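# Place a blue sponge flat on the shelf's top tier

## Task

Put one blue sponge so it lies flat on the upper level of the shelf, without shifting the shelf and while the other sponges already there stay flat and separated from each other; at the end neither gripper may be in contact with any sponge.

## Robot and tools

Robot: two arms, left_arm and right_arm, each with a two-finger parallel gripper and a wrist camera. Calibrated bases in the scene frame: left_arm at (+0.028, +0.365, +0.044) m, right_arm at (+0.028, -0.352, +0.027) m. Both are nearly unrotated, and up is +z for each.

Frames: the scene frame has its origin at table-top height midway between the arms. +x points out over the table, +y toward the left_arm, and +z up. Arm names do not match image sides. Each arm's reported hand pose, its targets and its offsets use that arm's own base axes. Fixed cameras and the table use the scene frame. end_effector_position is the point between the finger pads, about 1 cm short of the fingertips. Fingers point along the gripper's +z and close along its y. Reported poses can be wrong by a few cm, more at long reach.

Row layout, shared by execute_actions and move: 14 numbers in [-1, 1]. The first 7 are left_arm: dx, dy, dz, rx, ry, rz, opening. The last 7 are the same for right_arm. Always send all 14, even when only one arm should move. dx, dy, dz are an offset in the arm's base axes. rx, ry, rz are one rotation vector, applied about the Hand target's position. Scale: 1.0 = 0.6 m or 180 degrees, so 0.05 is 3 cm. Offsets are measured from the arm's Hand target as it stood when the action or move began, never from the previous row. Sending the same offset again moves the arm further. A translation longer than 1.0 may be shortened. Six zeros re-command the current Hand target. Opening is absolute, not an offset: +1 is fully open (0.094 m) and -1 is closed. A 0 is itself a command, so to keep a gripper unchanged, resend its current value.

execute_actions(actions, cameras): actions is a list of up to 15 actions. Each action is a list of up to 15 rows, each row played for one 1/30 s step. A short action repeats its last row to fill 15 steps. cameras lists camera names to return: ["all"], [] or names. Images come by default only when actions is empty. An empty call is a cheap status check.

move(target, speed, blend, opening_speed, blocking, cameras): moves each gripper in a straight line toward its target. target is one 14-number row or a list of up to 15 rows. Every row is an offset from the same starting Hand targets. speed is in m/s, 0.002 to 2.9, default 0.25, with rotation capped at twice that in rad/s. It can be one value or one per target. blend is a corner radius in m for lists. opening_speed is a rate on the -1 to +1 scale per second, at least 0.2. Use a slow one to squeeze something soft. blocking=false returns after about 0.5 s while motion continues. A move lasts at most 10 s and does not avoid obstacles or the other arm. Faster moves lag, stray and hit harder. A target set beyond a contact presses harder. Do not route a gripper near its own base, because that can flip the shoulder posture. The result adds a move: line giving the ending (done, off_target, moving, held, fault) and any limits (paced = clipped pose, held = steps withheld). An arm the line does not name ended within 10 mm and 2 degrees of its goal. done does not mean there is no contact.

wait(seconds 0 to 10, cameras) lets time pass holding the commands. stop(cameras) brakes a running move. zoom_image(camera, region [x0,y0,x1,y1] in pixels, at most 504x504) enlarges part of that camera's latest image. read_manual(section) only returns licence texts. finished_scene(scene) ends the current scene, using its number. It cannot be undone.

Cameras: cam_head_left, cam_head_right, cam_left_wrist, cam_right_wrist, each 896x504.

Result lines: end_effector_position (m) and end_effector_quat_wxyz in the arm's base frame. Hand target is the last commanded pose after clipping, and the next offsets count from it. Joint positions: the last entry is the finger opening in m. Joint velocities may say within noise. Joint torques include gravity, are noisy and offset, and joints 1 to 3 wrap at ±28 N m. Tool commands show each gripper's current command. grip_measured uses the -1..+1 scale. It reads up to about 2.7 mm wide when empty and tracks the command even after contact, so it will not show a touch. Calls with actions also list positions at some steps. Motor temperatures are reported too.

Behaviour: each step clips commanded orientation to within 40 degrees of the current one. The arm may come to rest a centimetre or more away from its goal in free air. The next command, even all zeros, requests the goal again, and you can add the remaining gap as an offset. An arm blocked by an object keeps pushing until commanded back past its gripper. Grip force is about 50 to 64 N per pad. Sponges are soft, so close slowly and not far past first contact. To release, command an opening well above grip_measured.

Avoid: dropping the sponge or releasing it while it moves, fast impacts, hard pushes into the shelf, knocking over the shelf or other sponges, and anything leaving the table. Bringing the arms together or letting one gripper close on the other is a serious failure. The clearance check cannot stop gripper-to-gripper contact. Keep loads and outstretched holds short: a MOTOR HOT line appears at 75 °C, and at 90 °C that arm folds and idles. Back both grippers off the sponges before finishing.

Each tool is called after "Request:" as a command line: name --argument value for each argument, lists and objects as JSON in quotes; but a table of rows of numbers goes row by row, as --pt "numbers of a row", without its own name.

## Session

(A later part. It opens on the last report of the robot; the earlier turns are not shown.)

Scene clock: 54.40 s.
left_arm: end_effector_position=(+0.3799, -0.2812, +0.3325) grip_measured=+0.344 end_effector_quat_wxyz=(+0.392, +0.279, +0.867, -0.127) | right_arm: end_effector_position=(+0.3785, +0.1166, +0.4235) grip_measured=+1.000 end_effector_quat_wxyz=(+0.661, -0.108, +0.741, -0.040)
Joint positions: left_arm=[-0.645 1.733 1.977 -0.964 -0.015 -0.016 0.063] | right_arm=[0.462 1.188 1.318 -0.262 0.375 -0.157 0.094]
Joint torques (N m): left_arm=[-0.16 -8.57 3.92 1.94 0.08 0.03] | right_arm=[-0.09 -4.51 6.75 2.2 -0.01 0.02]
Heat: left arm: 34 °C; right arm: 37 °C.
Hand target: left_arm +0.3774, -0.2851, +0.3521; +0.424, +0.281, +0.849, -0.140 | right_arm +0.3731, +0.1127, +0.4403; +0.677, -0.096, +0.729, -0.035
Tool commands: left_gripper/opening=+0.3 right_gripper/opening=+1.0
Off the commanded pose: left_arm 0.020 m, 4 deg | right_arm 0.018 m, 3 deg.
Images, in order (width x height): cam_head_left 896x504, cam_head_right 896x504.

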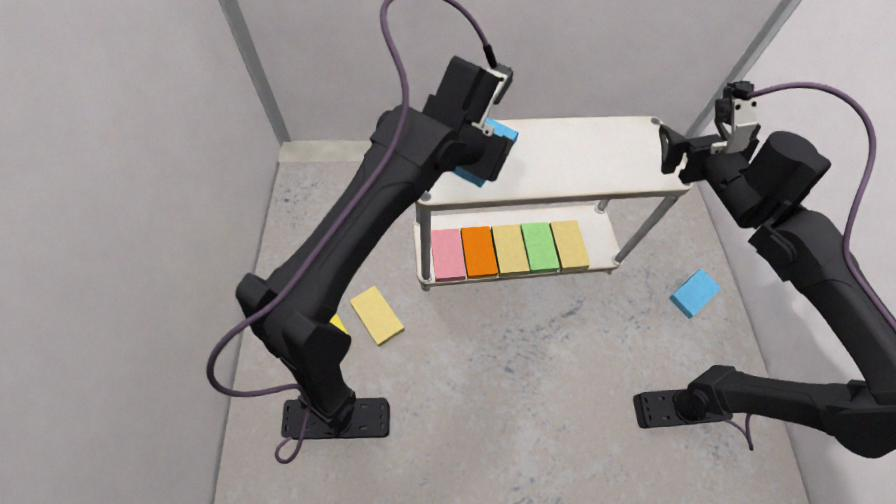

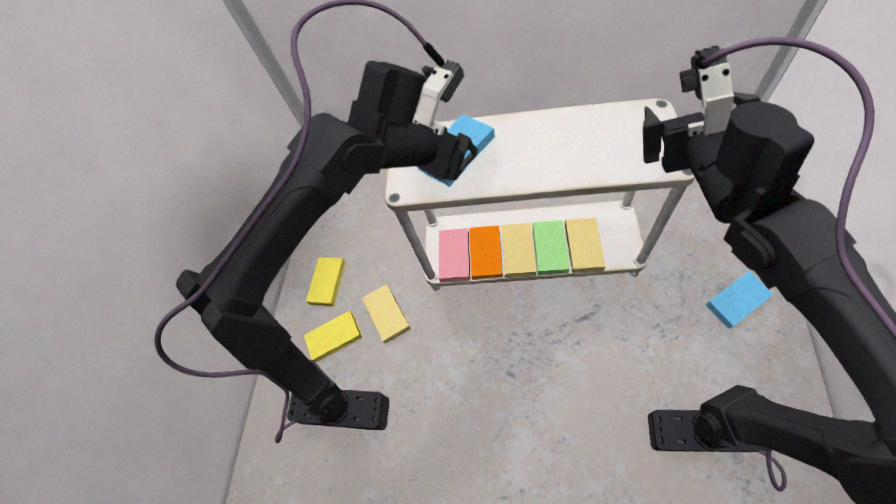

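Request:
move --target '[0, 0, -0.0167, 0, 0, 0, 0.3, 0, 0, 0, 0, 0, 0, 1.0]' --speed 0.05 --cameras '["cam_left_wrist", "cam_head_right"]'

Request:
zoom_image --camera "cam_head_right" --region '[380, 90, 520, 210]'

Scene clock: 57.00 s.
left_arm: end_effector_position=(+0.3800, -0.2813, +0.3339) grip_measured=+0.344 end_effector_quat_wxyz=(+0.407, +0.276, +0.860, -0.133) | right_arm: end_effector_position=(+0.3785, +0.1166, +0.4235) grip_measured=+1.000 end_effector_quat_wxyz=(+0.661, -0.108, +0.741, -0.040)
Joint positions: left_arm=[-0.645 1.699 1.914 -0.9 -0.015 -0.016 0.063] | right_arm=[0.462 1.188 1.318 -0.262 0.375 -0.157 0.094]
Joint torques (N m): left_arm=[-0.14 -7.47 3.58 1.84 0.09 0.02] | right_arm=[-0.1 -4.49 6.75 2.2 -0.01 0.01]
Heat: left arm: 34 °C; right arm: 38 °C.
Hand target: left_arm +0.3774, -0.2851, +0.3420; +0.424, +0.281, +0.849, -0.140 | right_arm +0.3731, +0.1127, +0.4403; +0.677, -0.096, +0.729, -0.035
Off the commanded pose: left_arm 0.009 m, 3 deg | right_arm 0.018 m, 3 deg.
move: off_target (left_arm, right_arm)
Images, in order (width x height): cam_head_right 896x504, cam_left_wrist 896x504.

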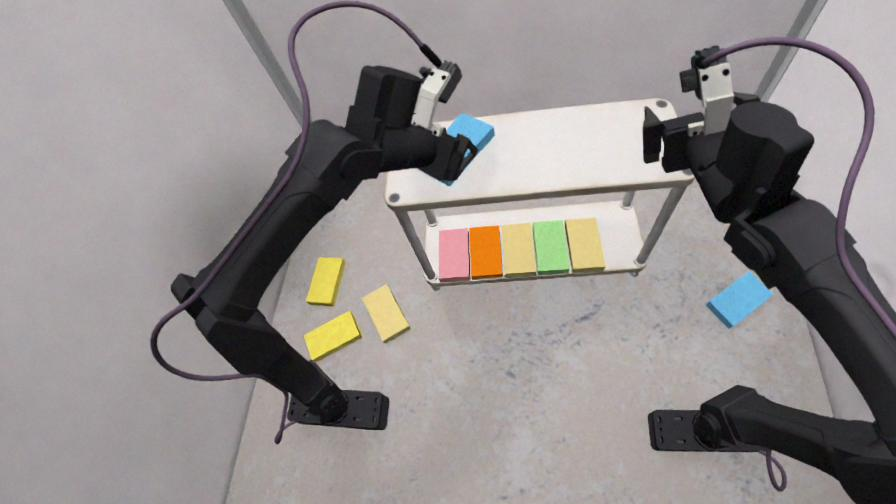

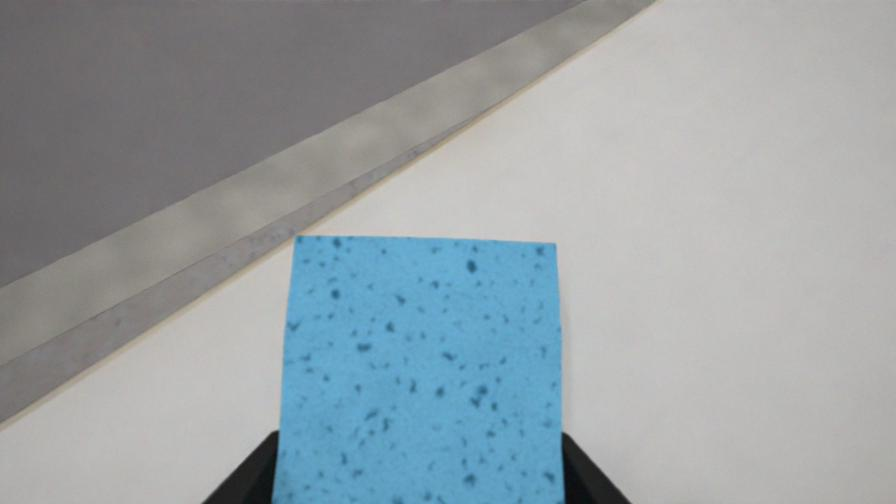

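Scaled by 3.600 from the camera's 896x504 image, which has a finer 1280x720 frame.

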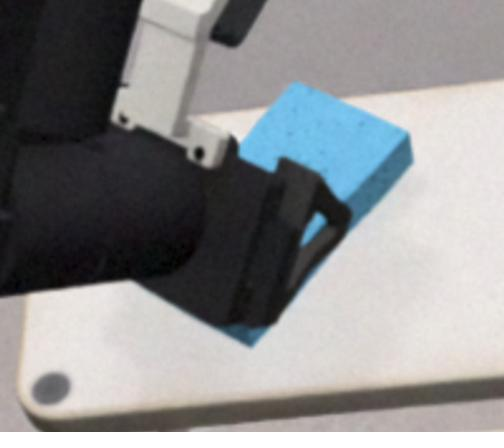

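Request:
move --target '[0, 0, 0, 0.0131, 0.018, 0, 0.3, 0, 0, 0, 0, 0, 0, 1.0]' --speed 0.05 --cameras '["cam_left_wrist", "cam_head_right"]'

Request:
zoom_image --camera "cam_head_right" --region '[380, 90, 520, 210]'

Scene clock: 58.83 s.
left_arm: end_effector_position=(+0.3834, -0.2838, +0.3338) grip_measured=+0.344 end_effector_quat_wxyz=(+0.398, +0.278, +0.865, -0.129) | right_arm: end_effector_position=(+0.3785, +0.1166, +0.4235) grip_measured=+1.000 end_effector_quat_wxyz=(+0.661, -0.108, +0.741, -0.040)
Joint positions: left_arm=[-0.645 1.739 1.978 -0.946 -0.015 -0.016 0.063] | right_arm=[0.462 1.188 1.318 -0.262 0.375 -0.157 0.094]
Joint torques (N m): left_arm=[-0.1 -5.6 9.06 1.01 0.09 0.01] | right_arm=[-0.09 -4.51 6.75 2.2 -0.01 0.01]
Heat: left arm: 34 °C; right arm: 38 °C.
Hand target: left_arm +0.3774, -0.2851, +0.3420; +0.394, +0.286, +0.864, -0.130 | right_arm +0.3731, +0.1127, +0.4403; +0.677, -0.096, +0.729, -0.035
Off the commanded pose: left_arm 0.010 m, 1 deg | right_arm 0.018 m, 3 deg.
move: off_target (right_arm)
Images, in order (width x height): cam_head_right 896x504, cam_left_wrist 896x504.

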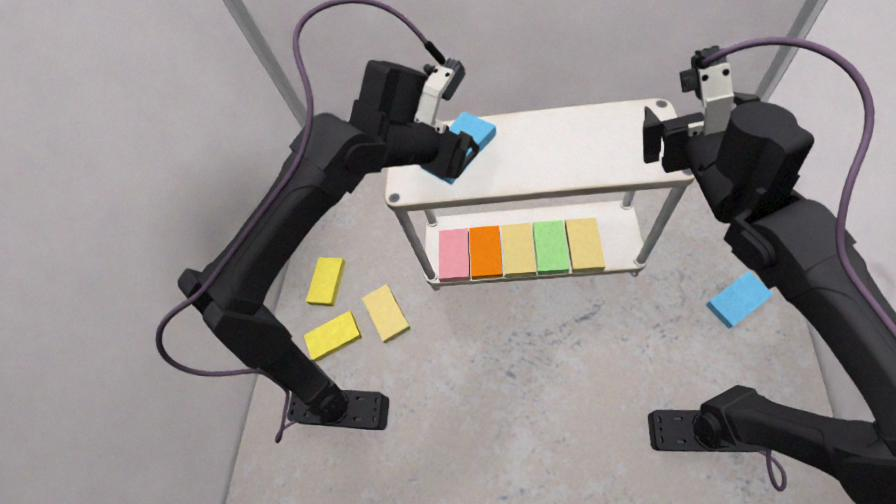

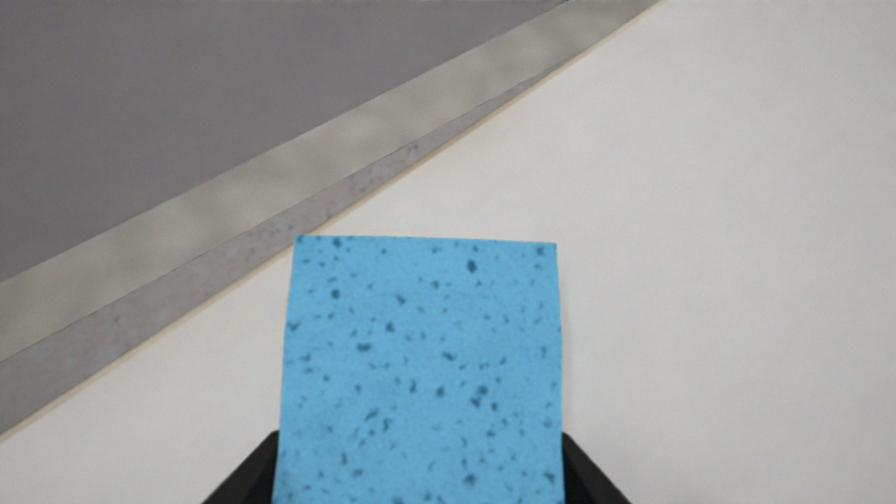

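Scaled by 3.600 from the camera's 896x504 image, which has a finer 1280x720 frame.

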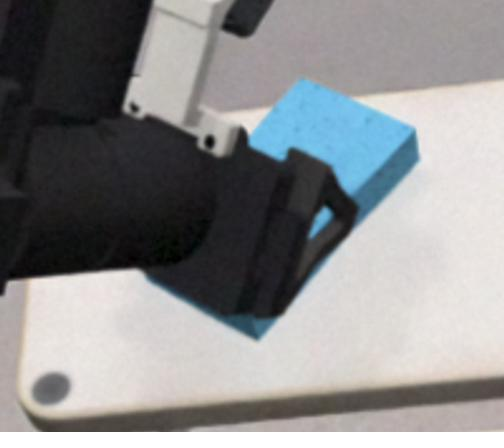

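Request:
move --target '[-0.005, 0.003, 0, 0.0098, 0.0135, 0, 0.3, 0, 0, 0, 0, 0, 0, 1.0]' --speed 0.05 --cameras '["cam_left_wrist", "cam_head_right"]'

Request:
zoom_image --camera "cam_head_right" --region '[380, 90, 520, 210]'

Scene clock: 60.47 s.
left_arm: end_effector_position=(+0.3812, -0.2822, +0.3313) grip_measured=+0.344 end_effector_quat_wxyz=(+0.372, +0.281, +0.876, -0.121) | right_arm: end_effector_position=(+0.3785, +0.1166, +0.4235) grip_measured=+1.000 end_effector_quat_wxyz=(+0.661, -0.108, +0.741, -0.040)
Joint positions: left_arm=[-0.645 1.791 2.081 -1.056 -0.015 -0.017 0.063] | right_arm=[0.462 1.188 1.318 -0.262 0.375 -0.157 0.094]
Joint torques (N m): left_arm=[-0.16 -5.96 8.91 0.98 0.09 0] | right_arm=[-0.09 -4.51 6.74 2.2 -0.01 0.02]
Heat: left arm: 34 °C; right arm: 38 °C.
Hand target: left_arm +0.3744, -0.2833, +0.3420; +0.372, +0.289, +0.874, -0.123 | right_arm +0.3731, +0.1127, +0.4403; +0.677, -0.096, +0.729, -0.035
Off the commanded pose: left_arm 0.013 m, 1 deg | right_arm 0.018 m, 3 deg.
move: off_target (left_arm, right_arm)
Images, in order (width x height): cam_head_right 896x504, cam_left_wrist 896x504.

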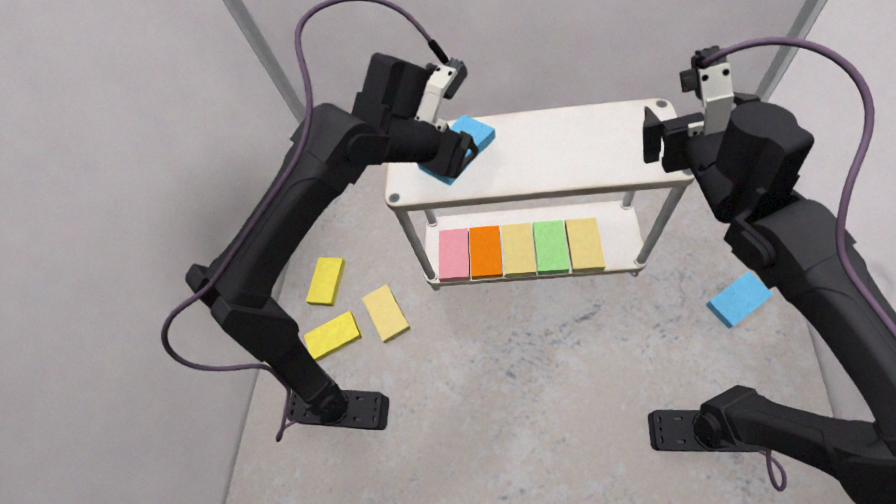

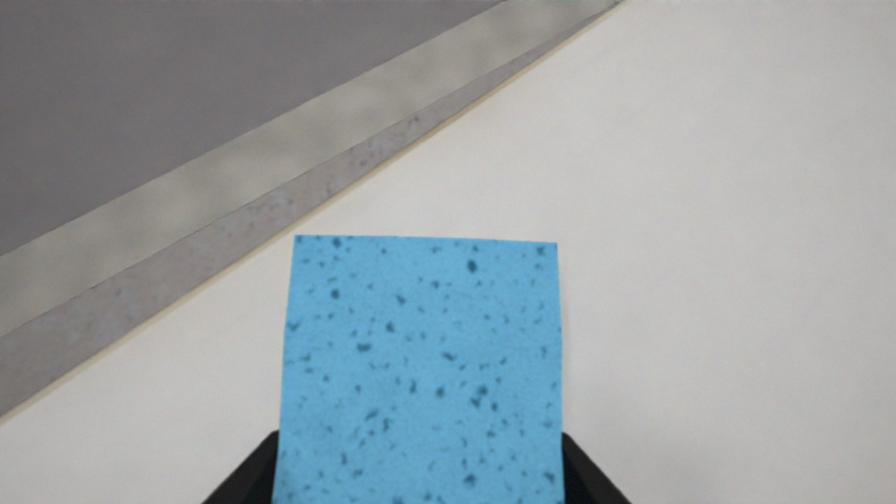

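Scaled by 3.600 from the camera's 896x504 image, which has a finer 1280x720 frame.

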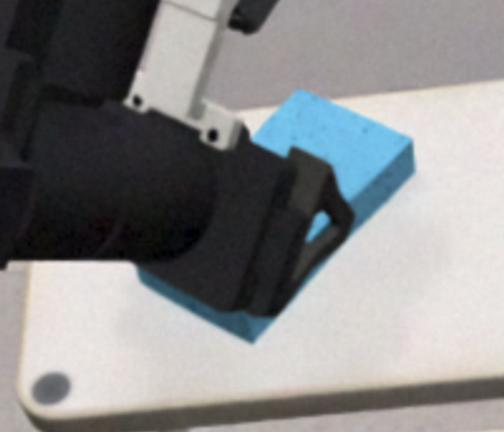

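Request:
move --target '[0, 0, 0, 0, 0, 0, 0.8, 0, 0, 0, 0, 0, 0, 1.0]' --opening_speed 0.5 --cameras '["cam_left_wrist", "cam_head_right"]'

Request:
zoom_image --camera "cam_head_right" --region '[380, 90, 520, 210]'

Scene clock: 62.23 s.
left_arm: end_effector_position=(+0.3794, -0.2808, +0.3269) grip_measured=+0.798 end_effector_quat_wxyz=(+0.364, +0.283, +0.880, -0.118) | right_arm: end_effector_position=(+0.3785, +0.1166, +0.4235) grip_measured=+1.000 end_effector_quat_wxyz=(+0.661, -0.108, +0.741, -0.040)
Joint positions: left_arm=[-0.645 1.794 2.081 -1.073 -0.015 -0.016 0.084] | right_arm=[0.462 1.188 1.318 -0.262 0.375 -0.157 0.094]
Joint torques (N m): left_arm=[-0.16 -6.2 9.14 1.1 0.08 -0.01] | right_arm=[-0.1 -4.49 6.75 2.2 -0.01 0.01]
Heat: left arm: 34 °C; right arm: 38 °C.
Hand target: left_arm +0.3744, -0.2833, +0.3420; +0.372, +0.289, +0.874, -0.123 | right_arm +0.3731, +0.1127, +0.4403; +0.677, -0.096, +0.729, -0.035
Off the commanded pose: left_arm 0.016 m, 1 deg | right_arm 0.018 m, 3 deg.
move: off_target (left_arm, right_arm)
Images, in order (width x height): cam_head_right 896x504, cam_left_wrist 896x504.

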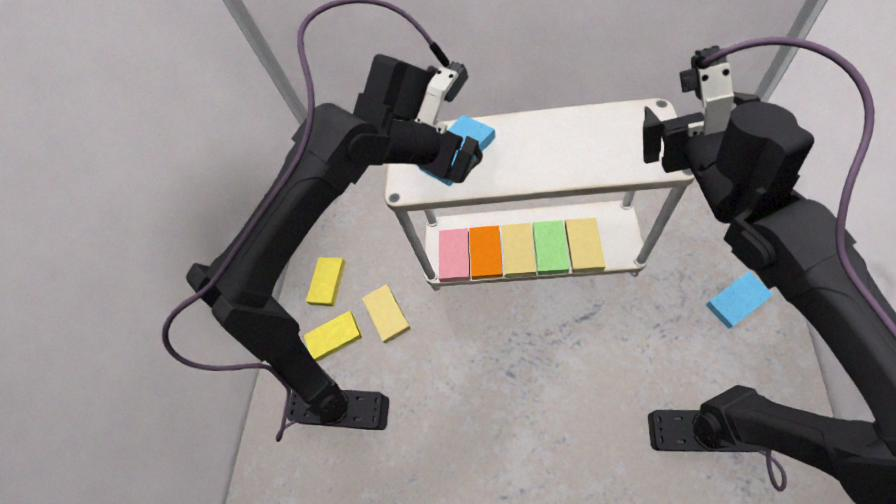

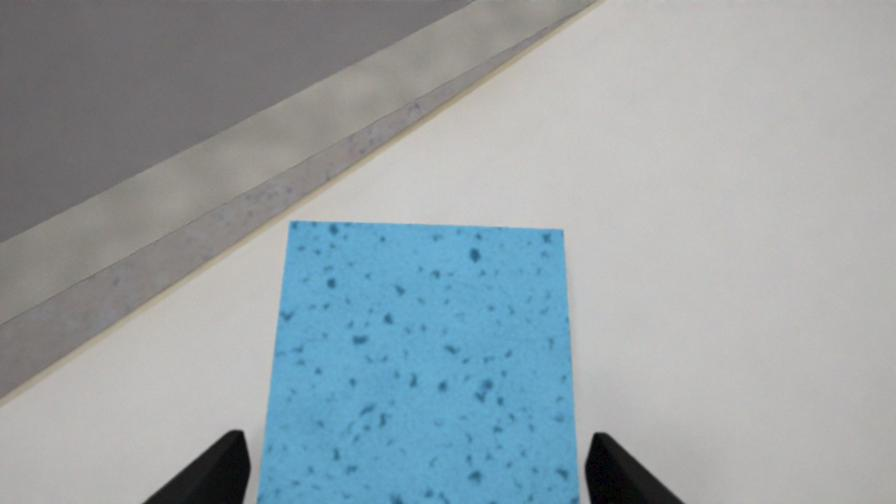

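Scaled by 3.600 from the camera's 896x504 image, which has a finer 1280x720 frame.

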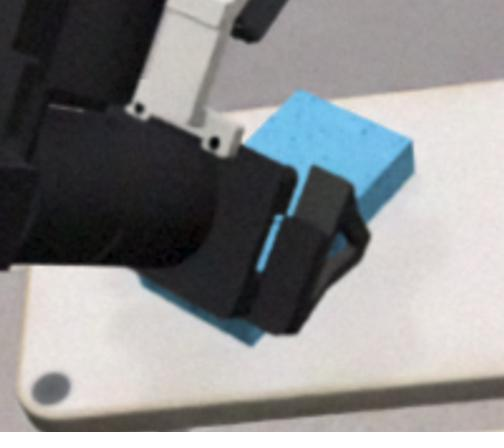

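Request:
move --pt "-0.117 0.084 0.139 0 0 0 0.8 0 0 0 0 0 0 1.0" --pt "-0.22 0.12 0.15 0 0 0 0.8 0 0 0 0 0 0 1.0" --speed '[0.1, 0.25]' --blend '[0.02, 0]' --cameras '["cam_head_left", "cam_head_right"]'

Scene clock: 66.20 s.
left_arm: end_effector_position=(+0.2444, -0.2176, +0.4393) grip_measured=+0.798 end_effector_quat_wxyz=(+0.391, +0.293, +0.861, -0.139) | right_arm: end_effector_position=(+0.3785, +0.1166, +0.4235) grip_measured=+1.000 end_effector_quat_wxyz=(+0.661, -0.108, +0.741, -0.040)
Joint positions: left_arm=[-0.774 1.557 2.374 -1.535 -0.079 -0.082 0.084] | right_arm=[0.462 1.188 1.318 -0.262 0.375 -0.157 0.094]
Joint torques (N m): left_arm=[-0.38 -2.78 2.48 1.15 -0.15 -0.06] | right_arm=[-0.1 -4.51 6.75 2.2 -0.01 0.01]
Heat: left arm: 34 °C; right arm: 38 °C.
Hand target: left_arm +0.2424, -0.2113, +0.4320; +0.372, +0.289, +0.874, -0.123 | right_arm +0.3731, +0.1127, +0.4403; +0.677, -0.096, +0.729, -0.035
Off the commanded pose: left_arm 0.010 m, 3 deg | right_arm 0.018 m, 3 deg.
joint sent to its limit (left arm) — joint 4 (wrist pitch), lower limit. The joint targets are off in position, not in orientation.
move: off_target (left_arm, right_arm)
Images, in order (width x height): cam_head_left 896x504, cam_head_right 896x504.

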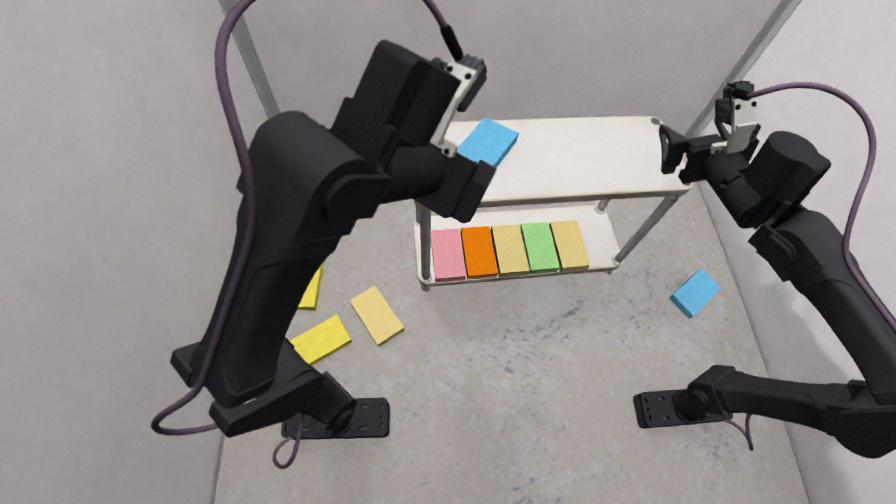

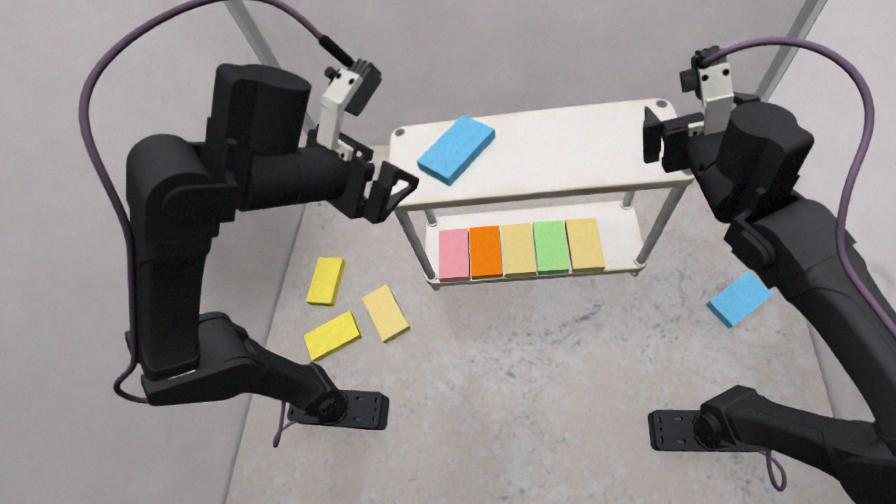

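Request:
zoom_image --camera "cam_head_right" --region '[600, 220, 850, 360]'

Request:
zoom_image --camera "cam_head_left" --region '[600, 220, 850, 360]'

Request:
zoom_image --camera "cam_head_right" --region '[370, 80, 720, 290]'

Scaled by 2.016 from the camera's 896x504 image, which has a finer 1280x720 frame.

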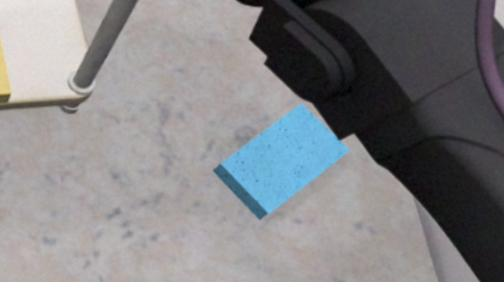

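Scaled by 2.016 from the camera's 896x504 image, which has a finer 1280x720 frame.

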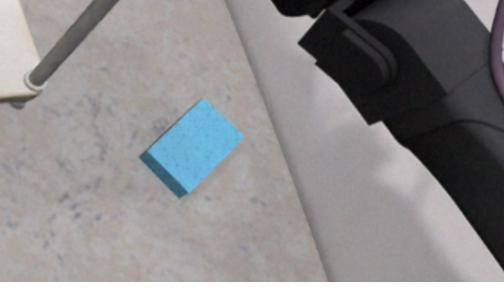

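Scaled by 1.440 from the camera's 896x504 image, which has a finer 1280x720 frame.

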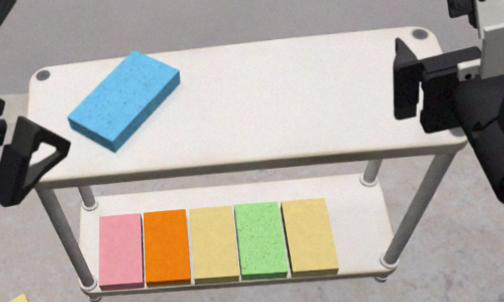

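Request:
move --pt "0 0 0 0 0 0 0.8 -0.0718 -0.2378 -0.1005 0.0683 0.0818 -0.1654 1.0" --pt "0 0 0 0 0 0 0.8 -0.1968 -0.3412 -0.6005 0.1365 0.1636 -0.3308 1.0" --speed '[0.3, 0.3]' --blend '[0.04, 0]' --cameras '["cam_right_wrist", "cam_head_right"]'

Scene clock: 75.20 s.
left_arm: end_effector_position=(+0.2444, -0.2176, +0.4393) grip_measured=+0.798 end_effector_quat_wxyz=(+0.391, +0.293, +0.861, -0.139) | right_arm: end_effector_position=(+0.2514, -0.0873, +0.0753) grip_measured=+1.000 end_effector_quat_wxyz=(+0.356, +0.394, +0.827, -0.184)
Joint positions: left_arm=[-0.774 1.557 2.374 -1.535 -0.079 -0.082 0.084] | right_arm=[0.092 1.127 0.481 -0.405 0.673 0.796 0.094]
Joint torques (N m): left_arm=[-0.38 -2.77 2.58 1.15 -0.15 -0.08] | right_arm=[-0.5 -2.43 3.99 1.72 0.58 0.07]
Heat: left arm: 33 °C; right arm: 38 °C.
Hand target: left_arm +0.2424, -0.2113, +0.4320; +0.372, +0.289, +0.874, -0.123 | right_arm +0.2550, -0.0920, +0.0800; +0.378, +0.405, +0.811, -0.189
Off the commanded pose: left_arm 0.010 m, 3 deg | right_arm 0.008 m, 3 deg.
joint sent to its limit (left arm) — joint 4 (wrist pitch), lower limit. The joint targets are off in position, not in orientation.
move: off_target (left_arm, right_arm)
Images, in order (width x height): cam_head_right 896x504, cam_right_wrist 896x504.

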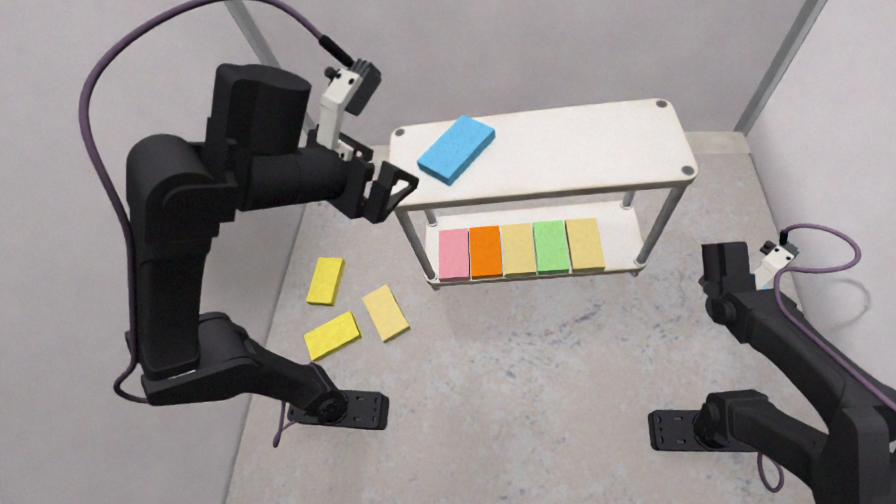

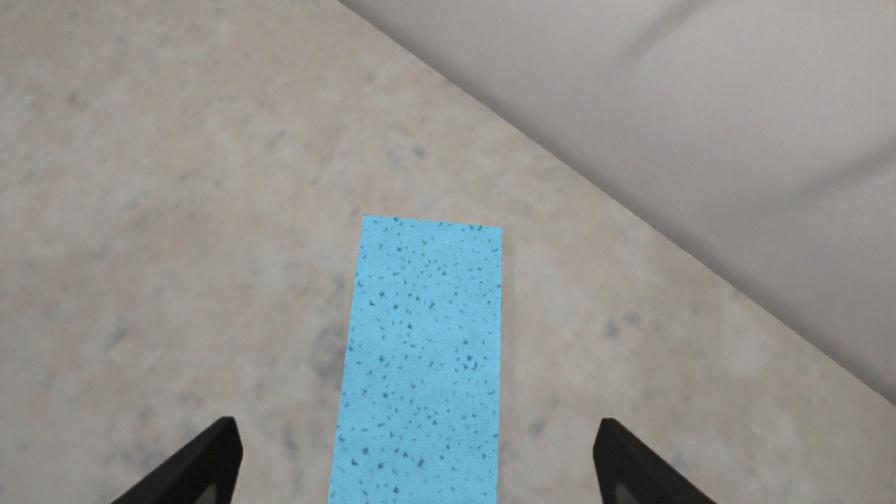

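Request:
move --target '[0,0,0,0,0,0,0.8, 0.0427,-0.0528,-0.13, 0,0,-0.0078, 1.0]' --speed 0.12 --cameras '["cam_right_wrist"]'

Scene clock: 79.50 s.
left_arm: end_effector_position=(+0.2444, -0.2176, +0.4393) grip_measured=+0.798 end_effector_quat_wxyz=(+0.391, +0.293, +0.861, -0.139) | right_arm: end_effector_position=(+0.2763, -0.1209, -0.0019) grip_measured=+1.000 end_effector_quat_wxyz=(+0.358, +0.409, +0.816, -0.198)
Joint positions: left_arm=[-0.774 1.557 2.374 -1.535 -0.079 -0.082 0.084] | right_arm=[-0.06 1.567 0.356 0.244 0.631 0.667 0.094]
Joint torques (N m): left_arm=[-0.32 -2.7 2.55 1.15 -0.16 -0.08] | right_arm=[-0.49 -4.18 2.73 1.9 0.21 -0.07]
Heat: left arm: 33 °C; right arm: 38 °C.
Hand target: left_arm +0.2424, -0.2113, +0.4320; +0.372, +0.289, +0.874, -0.123 | right_arm +0.2806, -0.1237, +0.0020; +0.376, +0.415, +0.806, -0.193
Off the commanded pose: left_arm 0.010 m, 3 deg | right_arm 0.007 m, 2 deg.
joint sent to its limit (left arm) — joint 4 (wrist pitch), lower limit. The joint targets are off in position, not in orientation.
move: off_target (left_arm)
Images, in order (width x height): cam_right_wrist 896x504.

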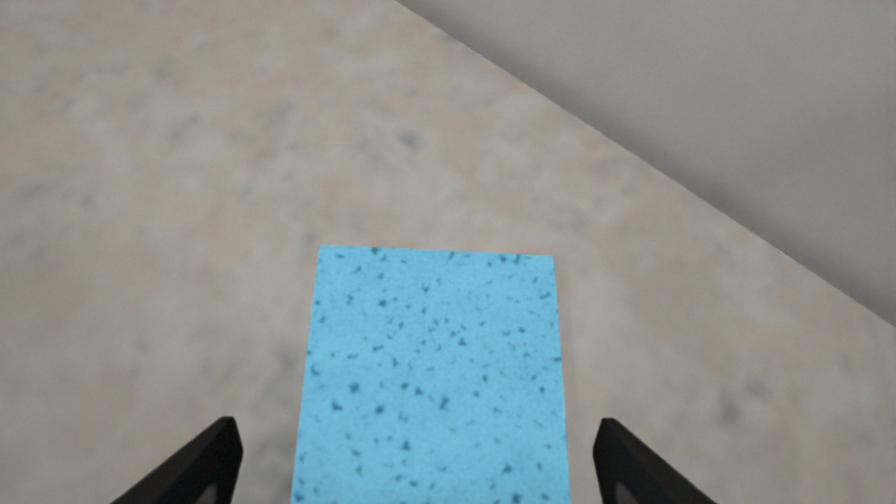

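Request:
move --pt "0 0 0 0 0 0 0.8 0.0 0.003 -0.0133 0 0 0.004 1.0" --pt "0 0 0 0 0 0 0.8 0.0 0.003 -0.0133 0 0 0.004 0.30" --speed 0.06 --opening_speed 0.4 --cameras '["cam_right_wrist"]'

Scene clock: 84.57 s.
left_arm: end_effector_position=(+0.2444, -0.2176, +0.4393) grip_measured=+0.798 end_effector_quat_wxyz=(+0.391, +0.293, +0.861, -0.139) | right_arm: end_effector_position=(+0.2767, -0.1196, -0.0096) grip_measured=+0.367 end_effector_quat_wxyz=(+0.361, +0.405, +0.817, -0.195)
Joint positions: left_arm=[-0.774 1.557 2.374 -1.535 -0.079 -0.082 0.084] | right_arm=[-0.058 1.609 0.338 0.313 0.625 0.658 0.064]
Joint torques (N m): left_arm=[-0.36 -2.71 2.58 1.15 -0.17 -0.08] | right_arm=[-0.18 -4.25 2.54 1.9 0.21 -0.06]
Heat: left arm: 32 °C; right arm: 38 °C.
Hand target: left_arm +0.2424, -0.2113, +0.4320; +0.372, +0.289, +0.874, -0.123 | right_arm +0.2806, -0.1219, -0.0059; +0.377, +0.410, +0.809, -0.191
Off the commanded pose: left_arm 0.010 m, 3 deg | right_arm 0.006 m, 2 deg.
joint sent to its limit (left arm) — joint 4 (wrist pitch), lower limit. The joint targets are off in position, not in orientation.
move: off_target (left_arm)
Images, in order (width x height): cam_right_wrist 896x504.

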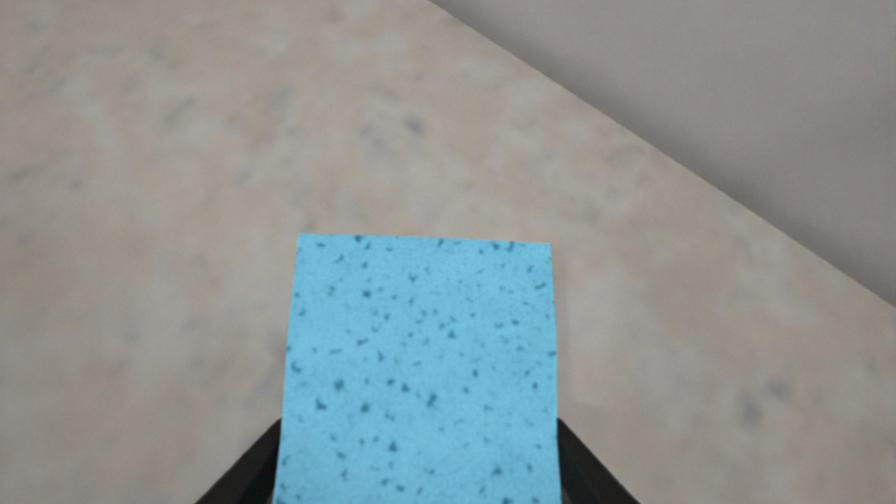

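Request:
move --pt "0 0 0 0 0 0 0.8 0 0 0.0833 0 0 0 0.30" --pt "0 0 0 0 0 0 0.8 -0.006 0.0032 0.4265 0 0 0 0.30" --pt "0 0 0 0 0 0 0.8 0.0657 0.1698 0.6765 0 0 0.2428 0.30" --pt "0 0 0 0 0 0 0.8 0.1907 0.5532 0.6515 0 0 0.4539 0.30" --speed '[0.12, 0.3, 0.3, 0.3]' --blend '[0.02, 0.04, 0.05, 0]' --cameras '["cam_right_wrist", "cam_head_left", "cam_head_right"]'

Scene clock: 91.20 s.
left_arm: end_effector_position=(+0.2444, -0.2176, +0.4393) grip_measured=+0.798 end_effector_quat_wxyz=(+0.391, +0.292, +0.862, -0.139) | right_arm: end_effector_position=(+0.3917, +0.2100, +0.3627) grip_measured=+0.365 end_effector_quat_wxyz=(+0.380, -0.220, +0.894, +0.094)
Joint positions: left_arm=[-0.774 1.557 2.374 -1.535 -0.079 -0.083 0.084] | right_arm=[0.493 1.753 2.183 -1.197 0.007 0.007 0.064]
Joint torques (N m): left_arm=[-0.38 -2.78 2.52 1.16 -0.16 -0.08] | right_arm=[-0.16 -7.23 7.92 1.92 -0.12 -0.07]
Heat: left arm: 32 °C; right arm: 37 °C.
Hand target: left_arm +0.2424, -0.2113, +0.4320; +0.372, +0.289, +0.874, -0.123 | right_arm +0.3951, +0.2100, +0.3850; +0.410, -0.219, +0.880, +0.102
Off the commanded pose: left_arm 0.010 m, 3 deg | right_arm 0.023 m, 4 deg.
joint sent to its limit (left arm) — joint 4 (wrist pitch), lower limit. The joint targets are off in position, not in orientation.
move: off_target (left_arm, right_arm)
Images, in order (width x height): cam_head_left 896x504, cam_head_right 896x504, cam_right_wrist 896x504.

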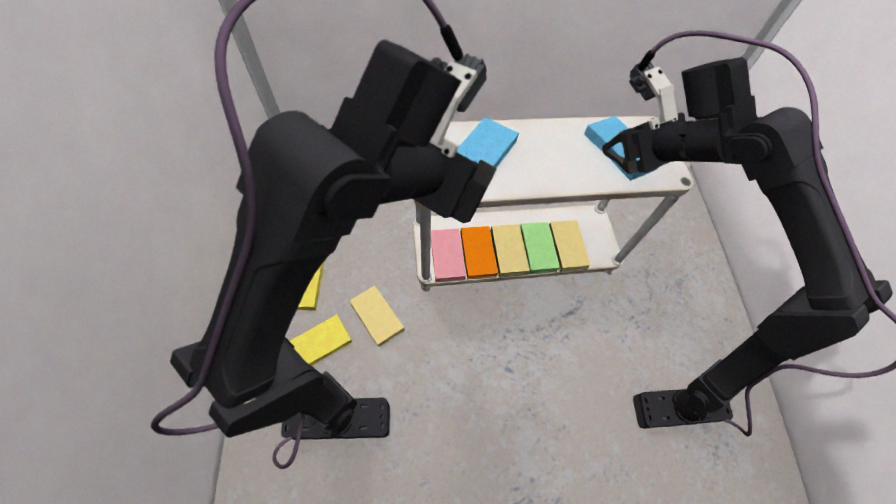

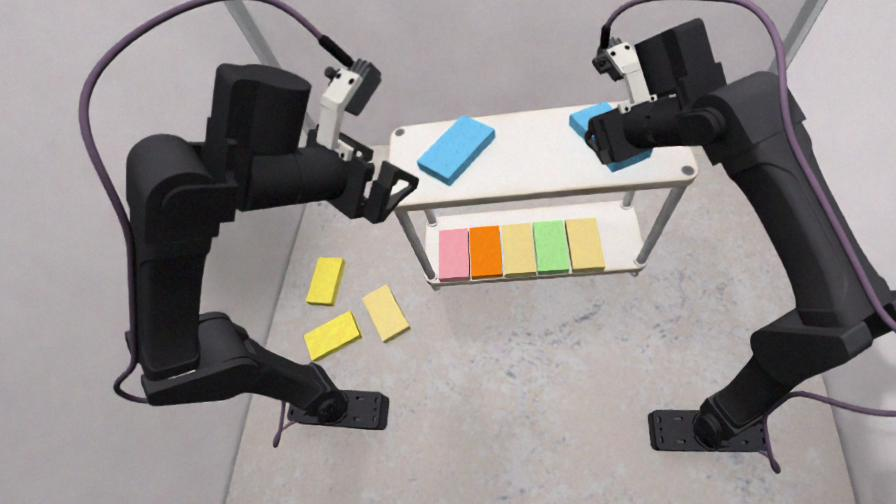

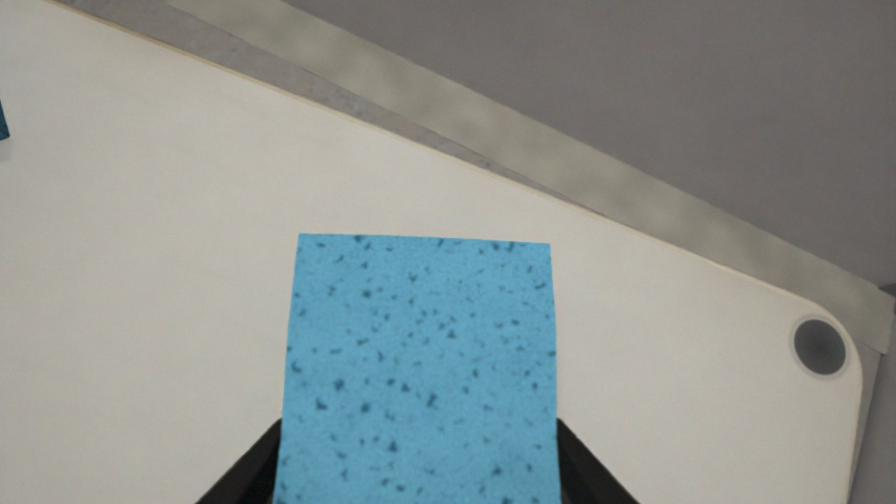

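Request:
move --target '[0,0,0,0,0,0,0.8, 0,0,-0.0383, 0.0065,-0.0123,0, 0.30]' --speed 0.06 --cameras '["cam_right_wrist", "cam_head_left", "cam_head_right"]'

Scene clock: 93.17 s.
left_arm: end_effector_position=(+0.2444, -0.2176, +0.4393) grip_measured=+0.798 end_effector_quat_wxyz=(+0.391, +0.292, +0.862, -0.139) | right_arm: end_effector_position=(+0.3942, +0.2104, +0.3505) grip_measured=+0.365 end_effector_quat_wxyz=(+0.408, -0.220, +0.881, +0.097)
Joint positions: left_arm=[-0.774 1.557 2.374 -1.535 -0.079 -0.083 0.084] | right_arm=[0.493 1.653 1.955 -1.008 0.012 -0.002 0.064]
Joint torques (N m): left_arm=[-0.35 -2.73 2.55 1.16 -0.16 -0.09] | right_arm=[-0.14 -8.21 3.63 2.27 -0.12 -0.04]
Heat: left arm: 32 °C; right arm: 37 °C.
Hand target: left_arm +0.2424, -0.2113, +0.4320; +0.372, +0.289, +0.874, -0.123 | right_arm +0.3951, +0.2100, +0.3620; +0.429, -0.217, +0.870, +0.107
Off the commanded pose: left_arm 0.010 m, 3 deg | right_arm 0.012 m, 3 deg.
joint sent to its limit (left arm) — joint 4 (wrist pitch), lower limit. The joint targets are off in position, not in orientation.
move: off_target (left_arm, right_arm)
Images, in order (width x height): cam_head_left 896x504, cam_head_right 896x504, cam_right_wrist 896x504.

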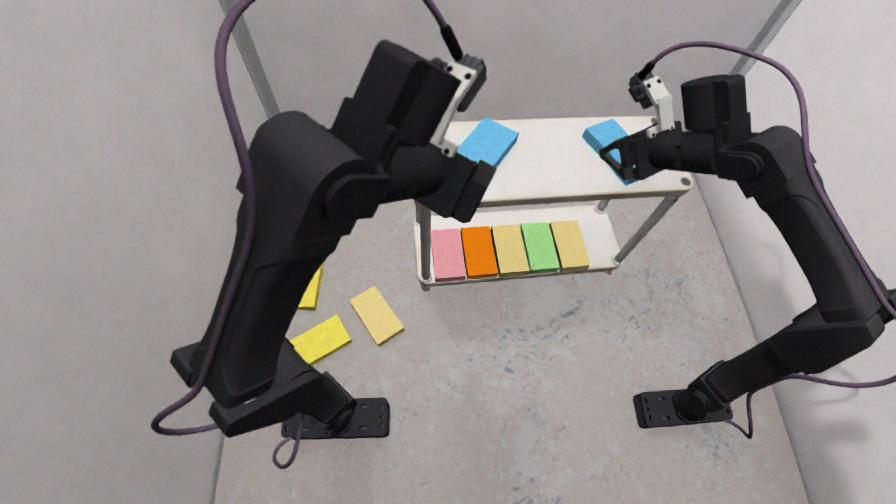

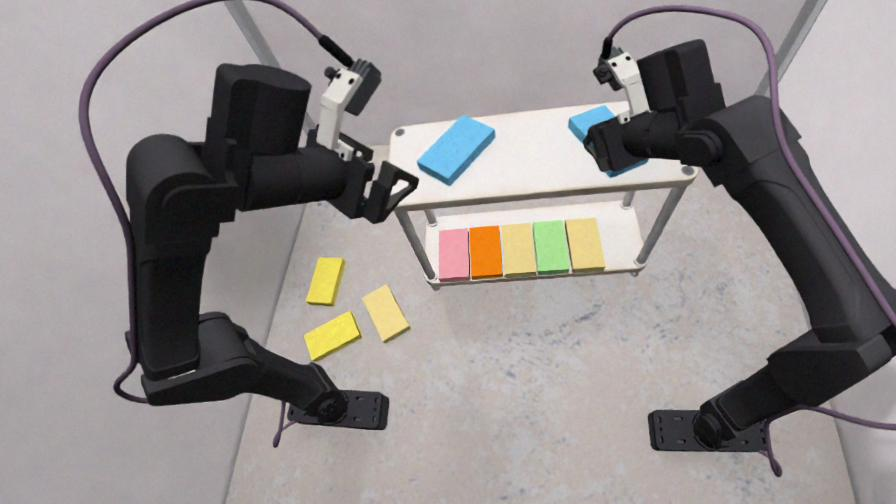

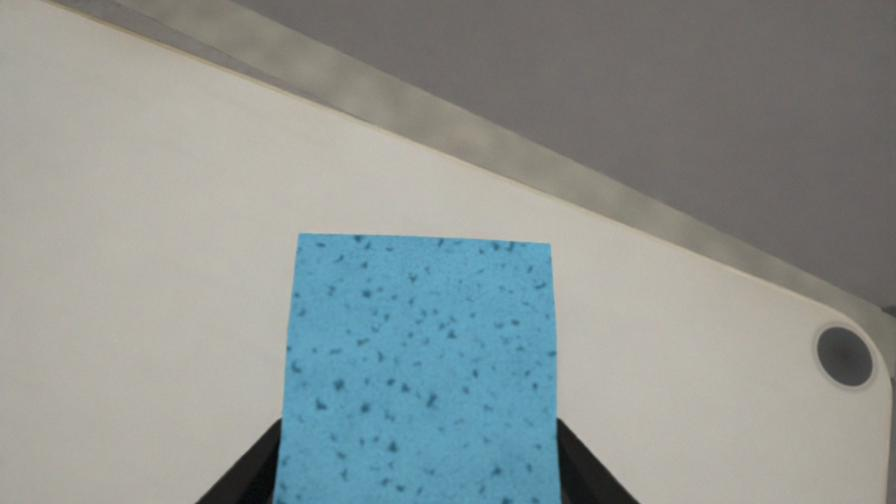

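Request:
move --target '[0,0,0,0,0,0,0.8, 0,0,-0.0167, -0.0022,0.0041,0, 0.30]' --speed 0.05 --cameras '["cam_right_wrist"]'

Scene clock: 94.53 s.
left_arm: end_effector_position=(+0.2444, -0.2176, +0.4393) grip_measured=+0.798 end_effector_quat_wxyz=(+0.391, +0.292, +0.862, -0.139) | right_arm: end_effector_position=(+0.3941, +0.2103, +0.3507) grip_measured=+0.365 end_effector_quat_wxyz=(+0.416, -0.220, +0.877, +0.098)
Joint positions: left_arm=[-0.774 1.557 2.374 -1.535 -0.079 -0.083 0.084] | right_arm=[0.493 1.633 1.918 -0.973 0.012 -0.003 0.064]
Joint torques (N m): left_arm=[-0.38 -2.81 2.48 1.16 -0.17 -0.07] | right_arm=[-0.14 -7.38 3.29 2.11 -0.12 -0.03]
Heat: left arm: 32 °C; right arm: 37 °C.
Hand target: left_arm +0.2424, -0.2113, +0.4320; +0.372, +0.289, +0.874, -0.123 | right_arm +0.3951, +0.2100, +0.3520; +0.423, -0.217, +0.873, +0.105
Off the commanded pose: left_arm 0.010 m, 3 deg | right_arm 0.002 m, 1 deg.
joint sent to its limit (left arm) — joint 4 (wrist pitch), lower limit. The joint targets are off in position, not in orientation.
move: off_target (left_arm)
Images, in order (width x height): cam_right_wrist 896x504.

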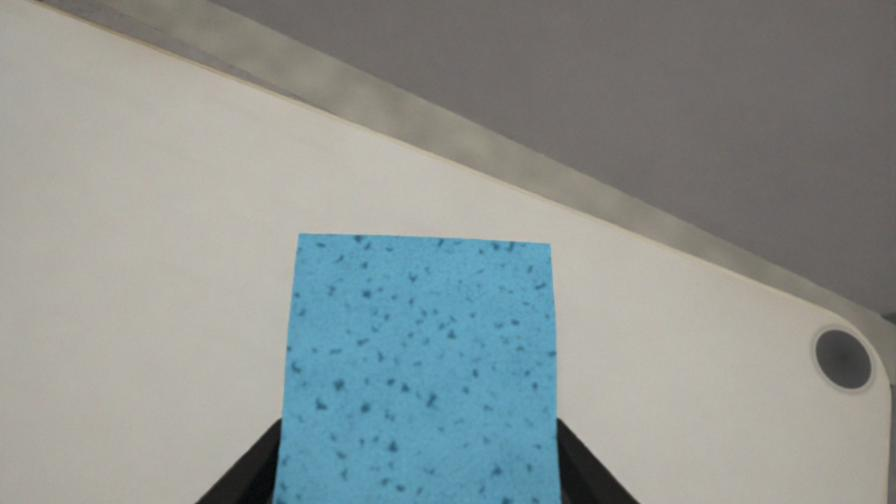

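Request:
move --target '[0,0,0,0,0,0,0.8, 0,0,-0.003, -0.0060,0.0113,0, 0.30]' --speed 0.06 --cameras '["cam_head_right"]'

Request:
zoom_image --camera "cam_head_right" --region '[540, 60, 720, 210]'

Scene clock: 96.30 s.
left_arm: end_effector_position=(+0.2444, -0.2176, +0.4393) grip_measured=+0.798 end_effector_quat_wxyz=(+0.391, +0.292, +0.862, -0.139) | right_arm: end_effector_position=(+0.3958, +0.2113, +0.3506) grip_measured=+0.365 end_effector_quat_wxyz=(+0.416, -0.220, +0.877, +0.098)
Joint positions: left_arm=[-0.774 1.557 2.374 -1.535 -0.079 -0.083 0.084] | right_arm=[0.493 1.641 1.926 -0.973 0.012 -0.003 0.064]
Joint torques (N m): left_arm=[-0.39 -2.77 2.55 1.13 -0.15 -0.07] | right_arm=[-0.16 -5.45 7.49 1.38 -0.12 -0.03]
Heat: left arm: 32 °C; right arm: 37 °C.
Hand target: left_arm +0.2424, -0.2113, +0.4320; +0.372, +0.289, +0.874, -0.123 | right_arm +0.3951, +0.2100, +0.3502; +0.405, -0.220, +0.882, +0.101
Off the commanded pose: left_arm 0.010 m, 3 deg | right_arm 0.002 m, 1 deg.
joint sent to its limit (left arm) — joint 4 (wrist pitch), lower limit. The joint targets are off in position, not in orientation.
move: off_target (left_arm)
Images, in order (width x height): cam_head_right 896x504.

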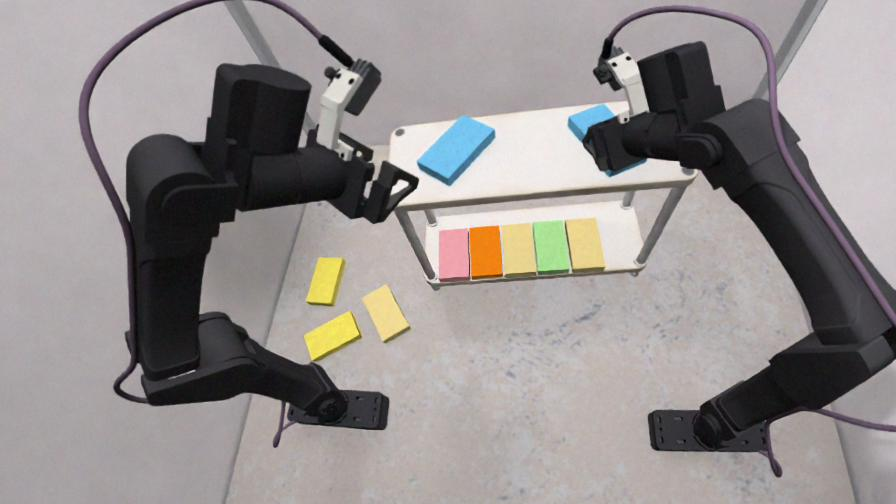

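Scaled by 2.800 from the camera's 896x504 image, which has a finer 1280x720 frame.

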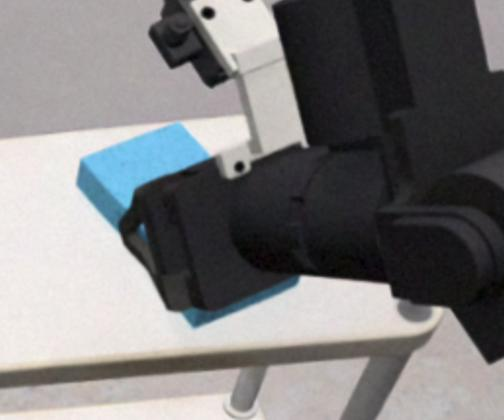

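Request:
move --target '[0,0,0,0,0,0,0.8, 0,0,-0.002, -0.0065,0.0123,0, 0.30]' --speed 0.06

Scene clock: 97.53 s.
left_arm: end_effector_position=(+0.2444, -0.2176, +0.4393) grip_measured=+0.798 end_effector_quat_wxyz=(+0.391, +0.292, +0.862, -0.139) | right_arm: end_effector_position=(+0.4013, +0.2142, +0.3506) grip_measured=+0.365 end_effector_quat_wxyz=(+0.405, -0.221, +0.882, +0.096)
Joint positions: left_arm=[-0.774 1.557 2.374 -1.535 -0.079 -0.083 0.084] | right_arm=[0.493 1.693 2.005 -1.025 0.012 -0.003 0.064]
Joint torques (N m): left_arm=[-0.34 -2.76 2.54 1.15 -0.15 -0.09] | right_arm=[-0.14 -6.22 7.73 1.06 -0.12 -0.03]
Heat: left arm: 32 °C; right arm: 37 °C.
Hand target: left_arm +0.2424, -0.2113, +0.4320; +0.372, +0.289, +0.874, -0.123 | right_arm +0.3951, +0.2100, +0.3490; +0.386, -0.222, +0.890, +0.096
Off the commanded pose: left_arm 0.010 m, 3 deg | right_arm 0.008 m, 2 deg.
joint sent to its limit (left arm) — joint 4 (wrist pitch), lower limit. The joint targets are off in position, not in orientation.
move: off_target (left_arm)


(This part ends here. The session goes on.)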